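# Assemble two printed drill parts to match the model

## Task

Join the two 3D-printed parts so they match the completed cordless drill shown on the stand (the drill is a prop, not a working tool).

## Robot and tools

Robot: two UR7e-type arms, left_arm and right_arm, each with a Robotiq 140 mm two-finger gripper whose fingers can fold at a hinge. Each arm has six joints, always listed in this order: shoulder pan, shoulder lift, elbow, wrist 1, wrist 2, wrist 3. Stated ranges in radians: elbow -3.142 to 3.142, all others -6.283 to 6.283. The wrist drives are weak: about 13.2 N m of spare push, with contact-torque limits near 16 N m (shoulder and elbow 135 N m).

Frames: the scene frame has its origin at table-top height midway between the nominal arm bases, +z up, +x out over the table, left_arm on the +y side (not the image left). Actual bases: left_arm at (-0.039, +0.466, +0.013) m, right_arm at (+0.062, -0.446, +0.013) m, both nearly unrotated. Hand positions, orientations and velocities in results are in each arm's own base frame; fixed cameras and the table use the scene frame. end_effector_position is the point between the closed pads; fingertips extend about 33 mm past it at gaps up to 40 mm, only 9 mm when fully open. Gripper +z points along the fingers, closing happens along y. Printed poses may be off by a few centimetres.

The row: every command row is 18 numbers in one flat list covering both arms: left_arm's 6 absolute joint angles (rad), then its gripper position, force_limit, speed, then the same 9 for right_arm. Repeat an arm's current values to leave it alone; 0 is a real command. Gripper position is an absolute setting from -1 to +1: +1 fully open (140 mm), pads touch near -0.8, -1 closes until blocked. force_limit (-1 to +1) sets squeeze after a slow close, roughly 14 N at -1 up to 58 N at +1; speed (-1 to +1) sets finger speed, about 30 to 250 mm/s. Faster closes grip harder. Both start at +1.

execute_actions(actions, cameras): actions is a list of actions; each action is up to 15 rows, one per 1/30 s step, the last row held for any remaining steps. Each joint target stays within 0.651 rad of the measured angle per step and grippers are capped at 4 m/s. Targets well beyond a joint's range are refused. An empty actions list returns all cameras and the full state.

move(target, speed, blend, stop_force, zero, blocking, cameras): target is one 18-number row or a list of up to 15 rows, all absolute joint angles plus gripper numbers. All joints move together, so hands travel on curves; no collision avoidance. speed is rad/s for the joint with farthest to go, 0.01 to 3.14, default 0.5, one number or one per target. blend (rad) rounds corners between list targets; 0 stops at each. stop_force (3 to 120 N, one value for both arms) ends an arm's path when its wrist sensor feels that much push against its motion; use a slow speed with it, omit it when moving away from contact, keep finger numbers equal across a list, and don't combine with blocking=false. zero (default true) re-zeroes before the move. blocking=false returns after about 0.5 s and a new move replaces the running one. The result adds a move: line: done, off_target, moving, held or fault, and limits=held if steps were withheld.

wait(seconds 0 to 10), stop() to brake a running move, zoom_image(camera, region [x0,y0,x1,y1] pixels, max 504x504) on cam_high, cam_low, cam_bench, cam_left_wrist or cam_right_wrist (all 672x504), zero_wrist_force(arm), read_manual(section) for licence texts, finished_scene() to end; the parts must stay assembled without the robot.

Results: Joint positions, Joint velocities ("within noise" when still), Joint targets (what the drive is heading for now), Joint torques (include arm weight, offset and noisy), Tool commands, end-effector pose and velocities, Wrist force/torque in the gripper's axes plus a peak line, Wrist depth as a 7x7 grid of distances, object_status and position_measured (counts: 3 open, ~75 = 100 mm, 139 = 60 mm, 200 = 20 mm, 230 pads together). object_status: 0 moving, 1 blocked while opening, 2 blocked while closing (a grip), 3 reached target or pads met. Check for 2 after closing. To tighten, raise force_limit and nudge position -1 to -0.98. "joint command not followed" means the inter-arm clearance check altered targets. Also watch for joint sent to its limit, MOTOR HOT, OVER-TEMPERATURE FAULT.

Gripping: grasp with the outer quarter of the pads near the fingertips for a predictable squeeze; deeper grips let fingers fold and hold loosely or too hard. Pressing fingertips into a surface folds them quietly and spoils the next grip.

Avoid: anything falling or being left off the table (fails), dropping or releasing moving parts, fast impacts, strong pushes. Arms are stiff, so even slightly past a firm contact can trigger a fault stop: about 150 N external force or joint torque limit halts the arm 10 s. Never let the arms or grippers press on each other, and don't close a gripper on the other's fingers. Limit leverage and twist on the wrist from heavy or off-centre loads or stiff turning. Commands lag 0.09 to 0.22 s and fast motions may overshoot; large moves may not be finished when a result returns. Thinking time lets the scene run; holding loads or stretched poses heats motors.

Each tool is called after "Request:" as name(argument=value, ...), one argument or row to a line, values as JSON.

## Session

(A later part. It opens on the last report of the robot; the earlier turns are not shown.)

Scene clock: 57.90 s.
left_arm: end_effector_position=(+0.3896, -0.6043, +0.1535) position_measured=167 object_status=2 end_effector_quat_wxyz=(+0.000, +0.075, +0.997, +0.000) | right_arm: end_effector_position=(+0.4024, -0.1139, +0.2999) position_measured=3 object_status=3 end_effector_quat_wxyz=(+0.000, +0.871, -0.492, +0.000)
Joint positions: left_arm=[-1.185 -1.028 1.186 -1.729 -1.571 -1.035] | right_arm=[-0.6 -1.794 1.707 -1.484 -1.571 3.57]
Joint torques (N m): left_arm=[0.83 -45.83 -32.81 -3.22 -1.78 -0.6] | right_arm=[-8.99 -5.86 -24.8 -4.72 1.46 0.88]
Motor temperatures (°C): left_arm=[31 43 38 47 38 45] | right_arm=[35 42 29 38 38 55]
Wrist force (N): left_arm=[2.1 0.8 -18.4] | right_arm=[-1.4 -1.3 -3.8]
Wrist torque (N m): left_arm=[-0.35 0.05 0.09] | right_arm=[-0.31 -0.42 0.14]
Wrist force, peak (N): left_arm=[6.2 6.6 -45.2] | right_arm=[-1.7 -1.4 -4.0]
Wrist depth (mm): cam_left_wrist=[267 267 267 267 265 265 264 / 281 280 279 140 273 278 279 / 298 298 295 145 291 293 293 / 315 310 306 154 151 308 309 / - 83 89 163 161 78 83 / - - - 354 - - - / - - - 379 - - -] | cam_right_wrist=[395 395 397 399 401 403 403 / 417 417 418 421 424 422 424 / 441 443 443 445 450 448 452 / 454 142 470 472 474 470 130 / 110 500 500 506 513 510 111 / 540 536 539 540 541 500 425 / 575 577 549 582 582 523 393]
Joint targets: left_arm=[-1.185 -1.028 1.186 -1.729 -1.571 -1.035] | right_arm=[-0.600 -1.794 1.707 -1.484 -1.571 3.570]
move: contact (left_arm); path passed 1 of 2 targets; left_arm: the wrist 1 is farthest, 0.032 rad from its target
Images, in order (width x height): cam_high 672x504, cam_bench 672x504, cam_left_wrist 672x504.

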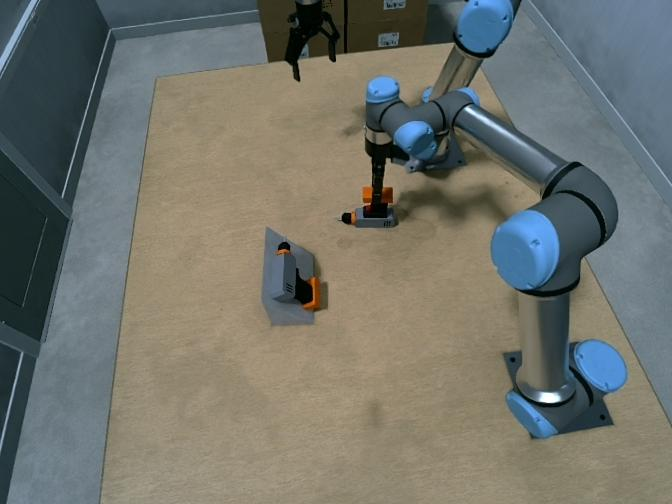

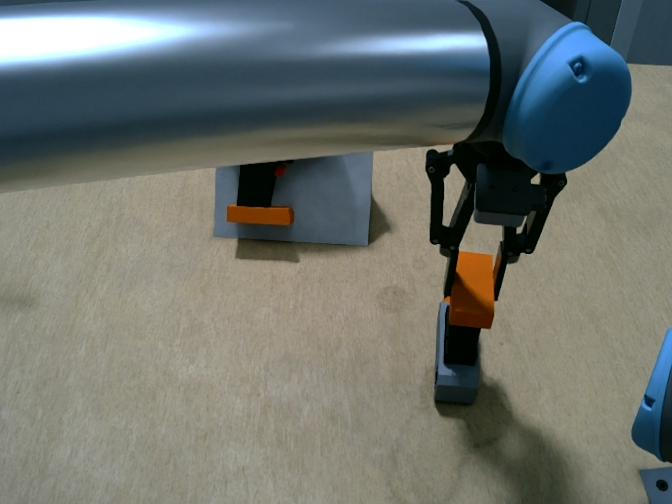

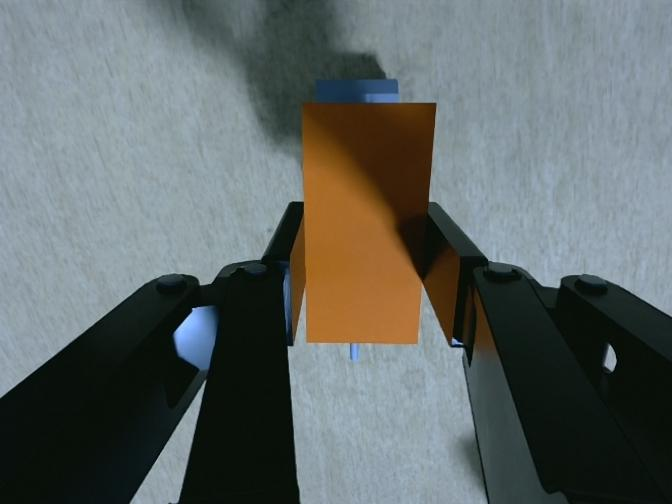

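Request:
move(
  target=[-1.1846, -1.0226, 1.2127, -1.7609, -1.571, -1.0346, -1, 0.2, -0.85, -0.6, -1.794, 1.707, -1.484, -1.571, 3.570, 1, 1, 1],
  speed=0.03,
  stop_force=40,
  zero=false,
  cameras=["cam_left_wrist", "cam_bench", "cam_high"],
)

Request:
zoom_image(
  camera="cam_high",
  region=[330, 170, 410, 240],
)

Request:
zoom_image(
  camera="cam_bench",
  region=[400, 240, 520, 420],
)

Scene clock: 59.30 s.
left_arm: end_effector_position=(+0.3896, -0.6045, +0.1532) position_measured=167 object_status=2 end_effector_quat_wxyz=(+0.000, +0.075, +0.997, +0.000) | right_arm: end_effector_position=(+0.4024, -0.1139, +0.2999) position_measured=3 object_status=3 end_effector_quat_wxyz=(+0.000, +0.871, -0.492, +0.000)
Joint positions: left_arm=[-1.185 -1.028 1.187 -1.731 -1.571 -1.035] | right_arm=[-0.6 -1.794 1.707 -1.484 -1.571 3.57]
Joint torques (N m): left_arm=[0.58 -24.33 -27.77 0.24 -1.71 -0.84] | right_arm=[-7.89 -7.08 -23.75 -4.79 1.38 0.87]
Motor temperatures (°C): left_arm=[31 43 38 47 38 45] | right_arm=[35 42 29 38 38 55]
Wrist force (N): left_arm=[4.5 2.9 -29.5] | right_arm=[-1.3 -1.4 -3.8]
Wrist torque (N m): left_arm=[-0.57 0.03 0.11] | right_arm=[-0.34 -0.44 0.14]
Wrist force, peak (N): left_arm=[7.2 6.9 -50.0] | right_arm=[-1.2 -1.7 -3.9]
Wrist depth (mm): cam_left_wrist=[267 267 268 264 265 262 265 / 283 281 281 140 273 278 278 / 297 297 295 145 292 293 292 / 314 309 305 154 151 307 310 / - 83 89 161 161 78 83 / - - - 355 - - - / - - - 379 - - -] | cam_right_wrist=[393 397 395 399 400 401 403 / 417 419 421 422 421 427 425 / 438 444 445 445 443 451 449 / 455 142 471 475 473 469 131 / 110 502 503 504 506 512 112 / 541 535 538 541 545 498 422 / 570 580 546 582 585 483 393]
Joint targets: left_arm=[-1.185 -1.028 1.187 -1.731 -1.571 -1.035] | right_arm=[-0.600 -1.794 1.707 -1.484 -1.571 3.570]
move: contact (left_arm); left_arm: the wrist 1 is farthest, 0.030 rad from its target
Images, in order (width x height): cam_high 672x504, cam_bench 672x504, cam_left_wrist 672x504.

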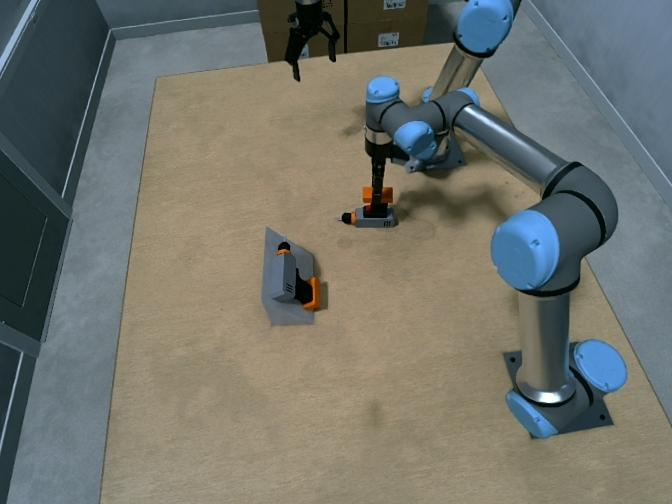

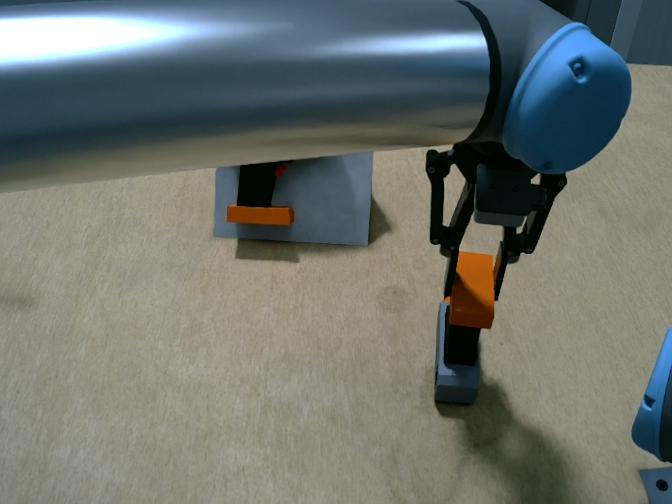

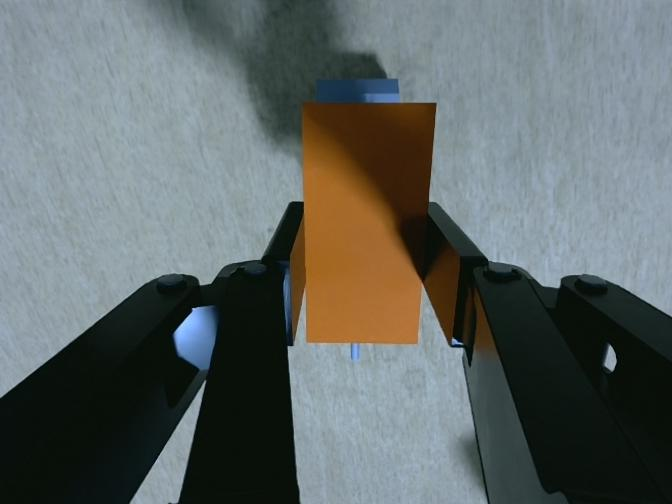

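Scaled by 6.300 from the camera's 672x504 image, which has a finer 960x720 frame.

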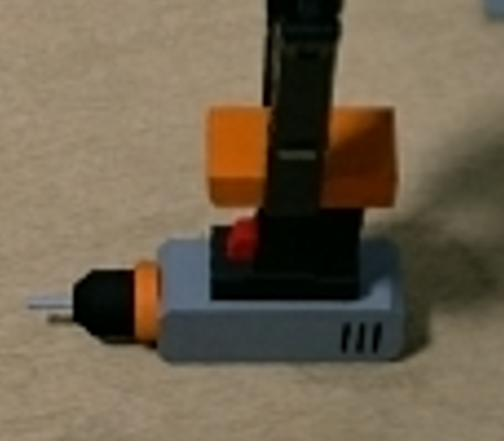

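Scaled by 2.800 from the camera's 672x504 image, which has a finer 960x720 frame.

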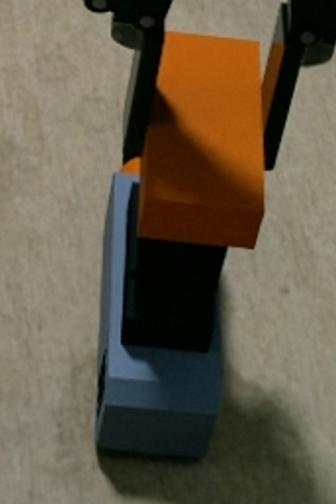

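Request:
move(
  target=[
    [-1.1846, -1.0287, 1.1868, -1.7289, -1.571, -1.0346, -1, 0.2, -0.85, -0.6, -1.794, 1.707, -1.484, -1.571, 3.570, 1, 1, 1],
    [-1.1846, -1.0287, 1.1868, -1.7289, -1.571, -1.0346, 0.3, 0.2, -0.8, -0.6, -1.794, 1.707, -1.484, -1.571, 3.570, 1, 1, 1],
  ],
  speed=0.1,
  cameras=["cam_left_wrist", "cam_bench", "cam_high"],
)

Scene clock: 61.77 s.
left_arm: end_effector_position=(+0.3895, -0.6041, +0.1537) position_measured=91 object_status=0 end_effector_quat_wxyz=(+0.000, +0.075, +0.997, +0.000) | right_arm: end_effector_position=(+0.4024, -0.1139, +0.2999) position_measured=3 object_status=3 end_effector_quat_wxyz=(+0.000, +0.871, -0.492, +0.000)
Joint positions: left_arm=[-1.185 -1.029 1.187 -1.729 -1.571 -1.035] | right_arm=[-0.6 -1.794 1.707 -1.484 -1.571 3.57]
Joint torques (N m): left_arm=[-9.05 -61.5 -37.34 -5.9 -1.61 -0.6] | right_arm=[-9.14 -6.89 -24.49 -4.81 1.54 0.92]
Motor temperatures (°C): left_arm=[31 43 38 47 38 45] | right_arm=[35 42 29 38 38 55]
Wrist force (N): left_arm=[-0.6 -1.2 0.3] | right_arm=[-1.3 -1.6 -3.6]
Wrist torque (N m): left_arm=[-0.33 -0.09 0.06] | right_arm=[-0.39 -0.44 0.13]
Wrist force, peak (N): left_arm=[4.5 3.0 -29.6] | right_arm=[-1.3 -1.8 -3.9]
Wrist depth (mm): cam_left_wrist=[268 267 266 265 265 265 264 / 282 281 280 140 273 278 279 / 296 297 296 145 294 293 292 / 314 306 305 155 300 141 307 / - 89 332 164 331 112 - / - - 354 356 353 - - / - - 379 380 379 - -] | cam_right_wrist=[394 395 396 399 400 402 404 / 415 416 420 418 424 425 425 / 441 441 442 445 447 452 451 / 454 142 471 472 475 472 131 / 110 502 500 508 507 508 112 / 540 535 540 542 542 492 423 / 575 577 545 582 585 485 394]
Joint targets: left_arm=[-1.185 -1.029 1.187 -1.729 -1.571 -1.035] | right_arm=[-0.600 -1.794 1.707 -1.484 -1.571 3.570]
move: done
Images, in order (width x height): cam_high 672x504, cam_bench 672x504, cam_left_wrist 672x504.

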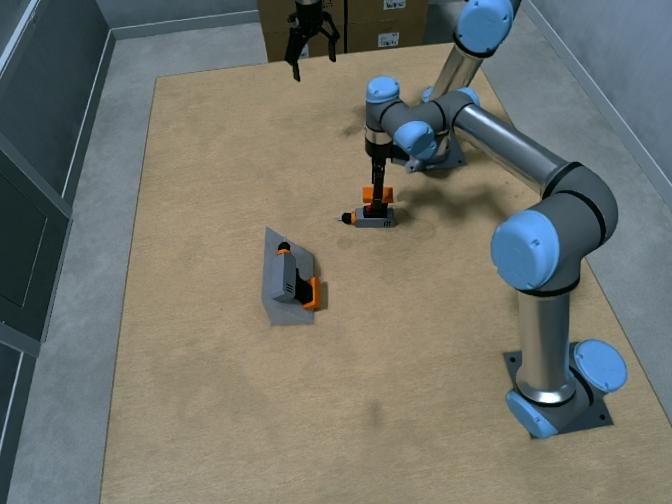

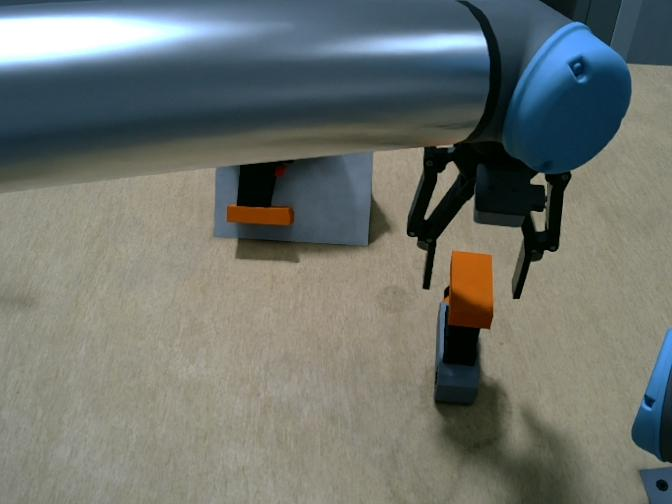

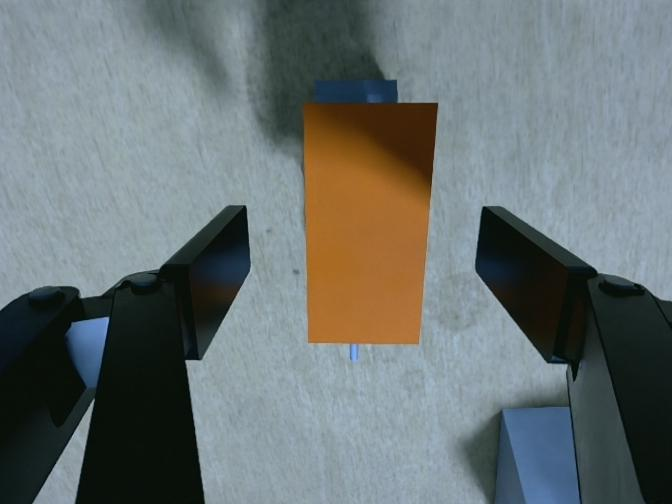

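Request:
move(
  target=[
    [-1.1846, -1.0383, 0.9554, -1.4879, -1.571, -1.0346, 0.3, 0.2, -0.8, -0.6, -1.794, 1.707, -1.484, -1.571, 3.570, 1, 1, 1],
    [-0.95, -1.35, 1.30, -1.52, -1.571, -0.864, 0.3, 0.2, -0.8, -0.6, -1.794, 1.707, -1.484, -1.571, 3.570, 1, 1, 1],
  ],
  speed=[0.3, 0.7],
  blend=[0.05, 0],
  cameras=["cam_left_wrist", "cam_bench", "cam_high", "cam_low"],
)

Request:
zoom_image(
  camera="cam_high",
  region=[330, 170, 410, 240],
)

Request:
zoom_image(
  camera="cam_bench",
  region=[400, 240, 520, 420],
)

Request:
zoom_image(
  camera="cam_left_wrist",
  region=[0, 0, 200, 240],
)

Scene clock: 63.83 s.
left_arm: end_effector_position=(+0.4482, -0.3979, +0.2856) position_measured=91 object_status=3 end_effector_quat_wxyz=(+0.000, +0.043, +0.999, +0.000) | right_arm: end_effector_position=(+0.4024, -0.1139, +0.2999) position_measured=3 object_status=3 end_effector_quat_wxyz=(+0.000, +0.871, -0.492, +0.000)
Joint positions: left_arm=[-0.95 -1.35 1.3 -1.52 -1.571 -0.864] | right_arm=[-0.6 -1.794 1.707 -1.484 -1.571 3.57]
Joint torques (N m): left_arm=[7.31 -47.35 -18.2 -0.05 -1.72 1.38] | right_arm=[-8.11 -5.61 -24.56 -4.72 1.63 0.63]
Motor temperatures (°C): left_arm=[31 42 38 47 38 45] | right_arm=[35 42 29 38 38 55]
Wrist force (N): left_arm=[-0.3 -0.9 0.6] | right_arm=[-1.5 -1.4 -3.7]
Wrist torque (N m): left_arm=[-0.26 -0.11 -0.04] | right_arm=[-0.34 -0.40 0.13]
Wrist force, peak (N): left_arm=[0.8 -4.5 -0.1] | right_arm=[-1.2 -1.6 -4.0]
Wrist depth (mm): cam_left_wrist=[379 381 385 383 384 379 381 / 267 395 405 403 398 401 399 / 429 433 426 423 425 423 423 / 454 440 439 447 450 142 440 / - 89 466 456 442 112 - / - - 502 413 385 - - / - - 529 347 336 - -] | cam_right_wrist=[394 395 396 399 399 399 404 / 416 415 417 419 422 425 428 / 438 441 442 444 449 447 453 / 453 142 472 472 474 471 130 / 110 496 502 509 504 508 112 / 541 535 538 541 545 497 424 / 571 581 534 584 584 521 391]
Joint targets: left_arm=[-0.950 -1.350 1.300 -1.520 -1.571 -0.864] | right_arm=[-0.600 -1.794 1.707 -1.484 -1.571 3.570]
move: done
Images, in order (width x height): cam_high 672x504, cam_low 672x504, cam_bench 672x504, cam_left_wrist 672x504.

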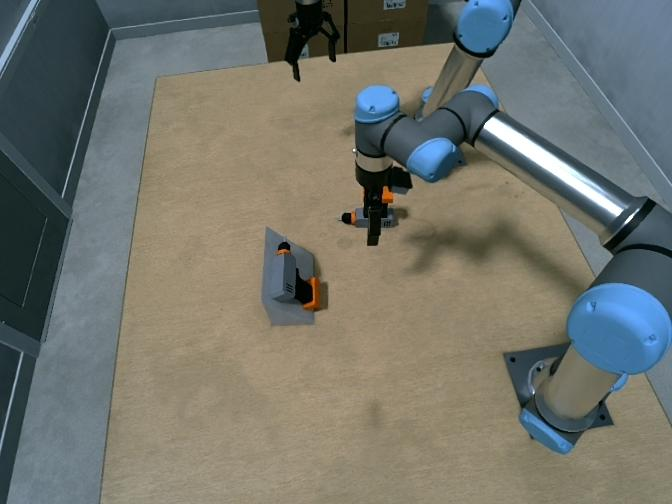

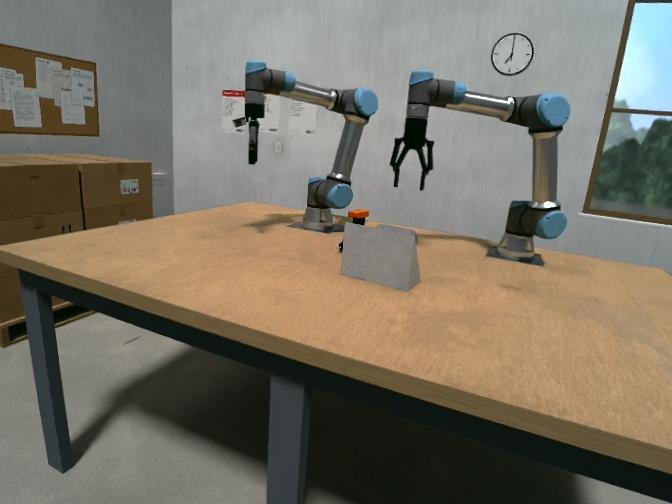

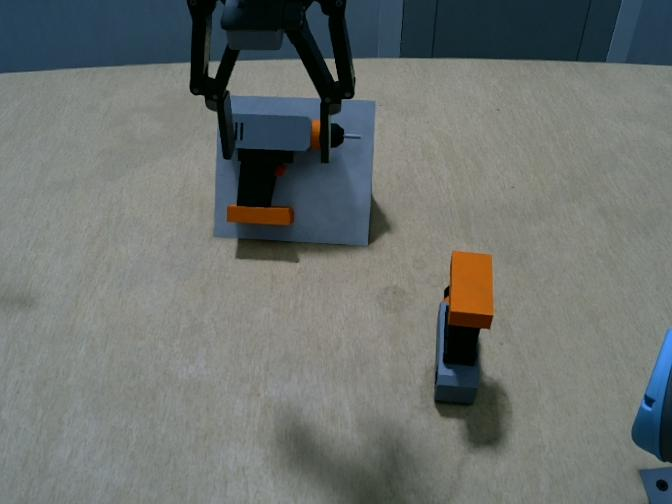

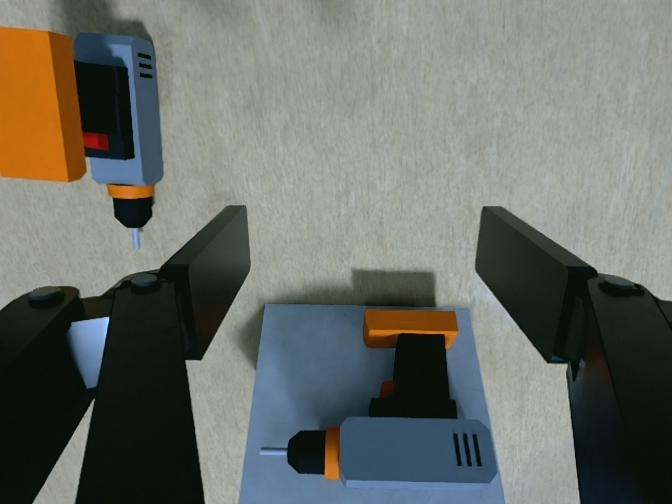

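Scaled by 6.300 from the camera's 672x504 image, which has a finer 960x720 frame.

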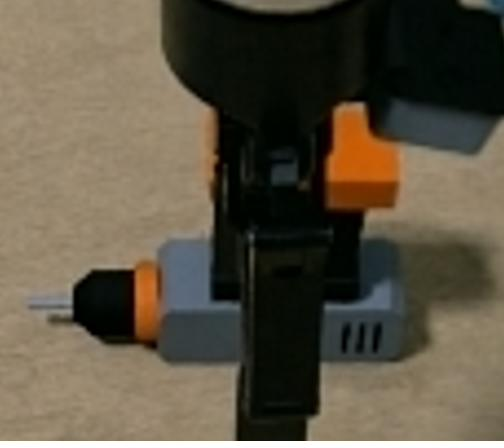

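Scaled by 2.800 from the camera's 672x504 image, which has a finer 960x720 frame.

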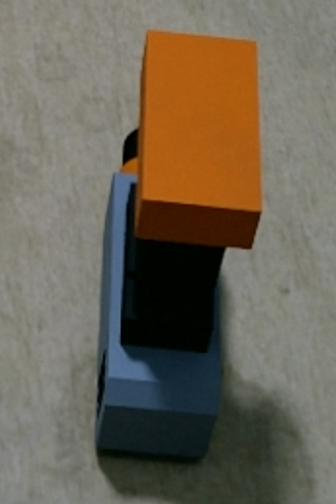

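Scaled by 2.100 from the camera's 672x504 image, which has a finer 960x720 frame.

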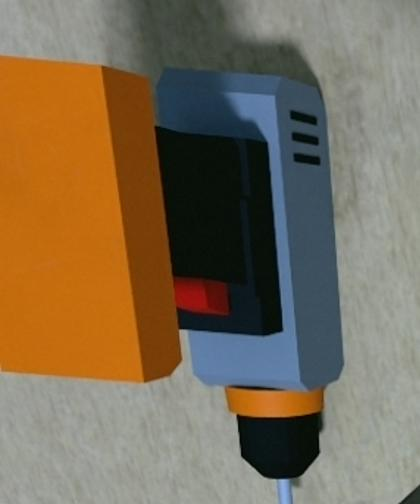

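Request:
finished_scene(
)

The scene is finished: the task was done.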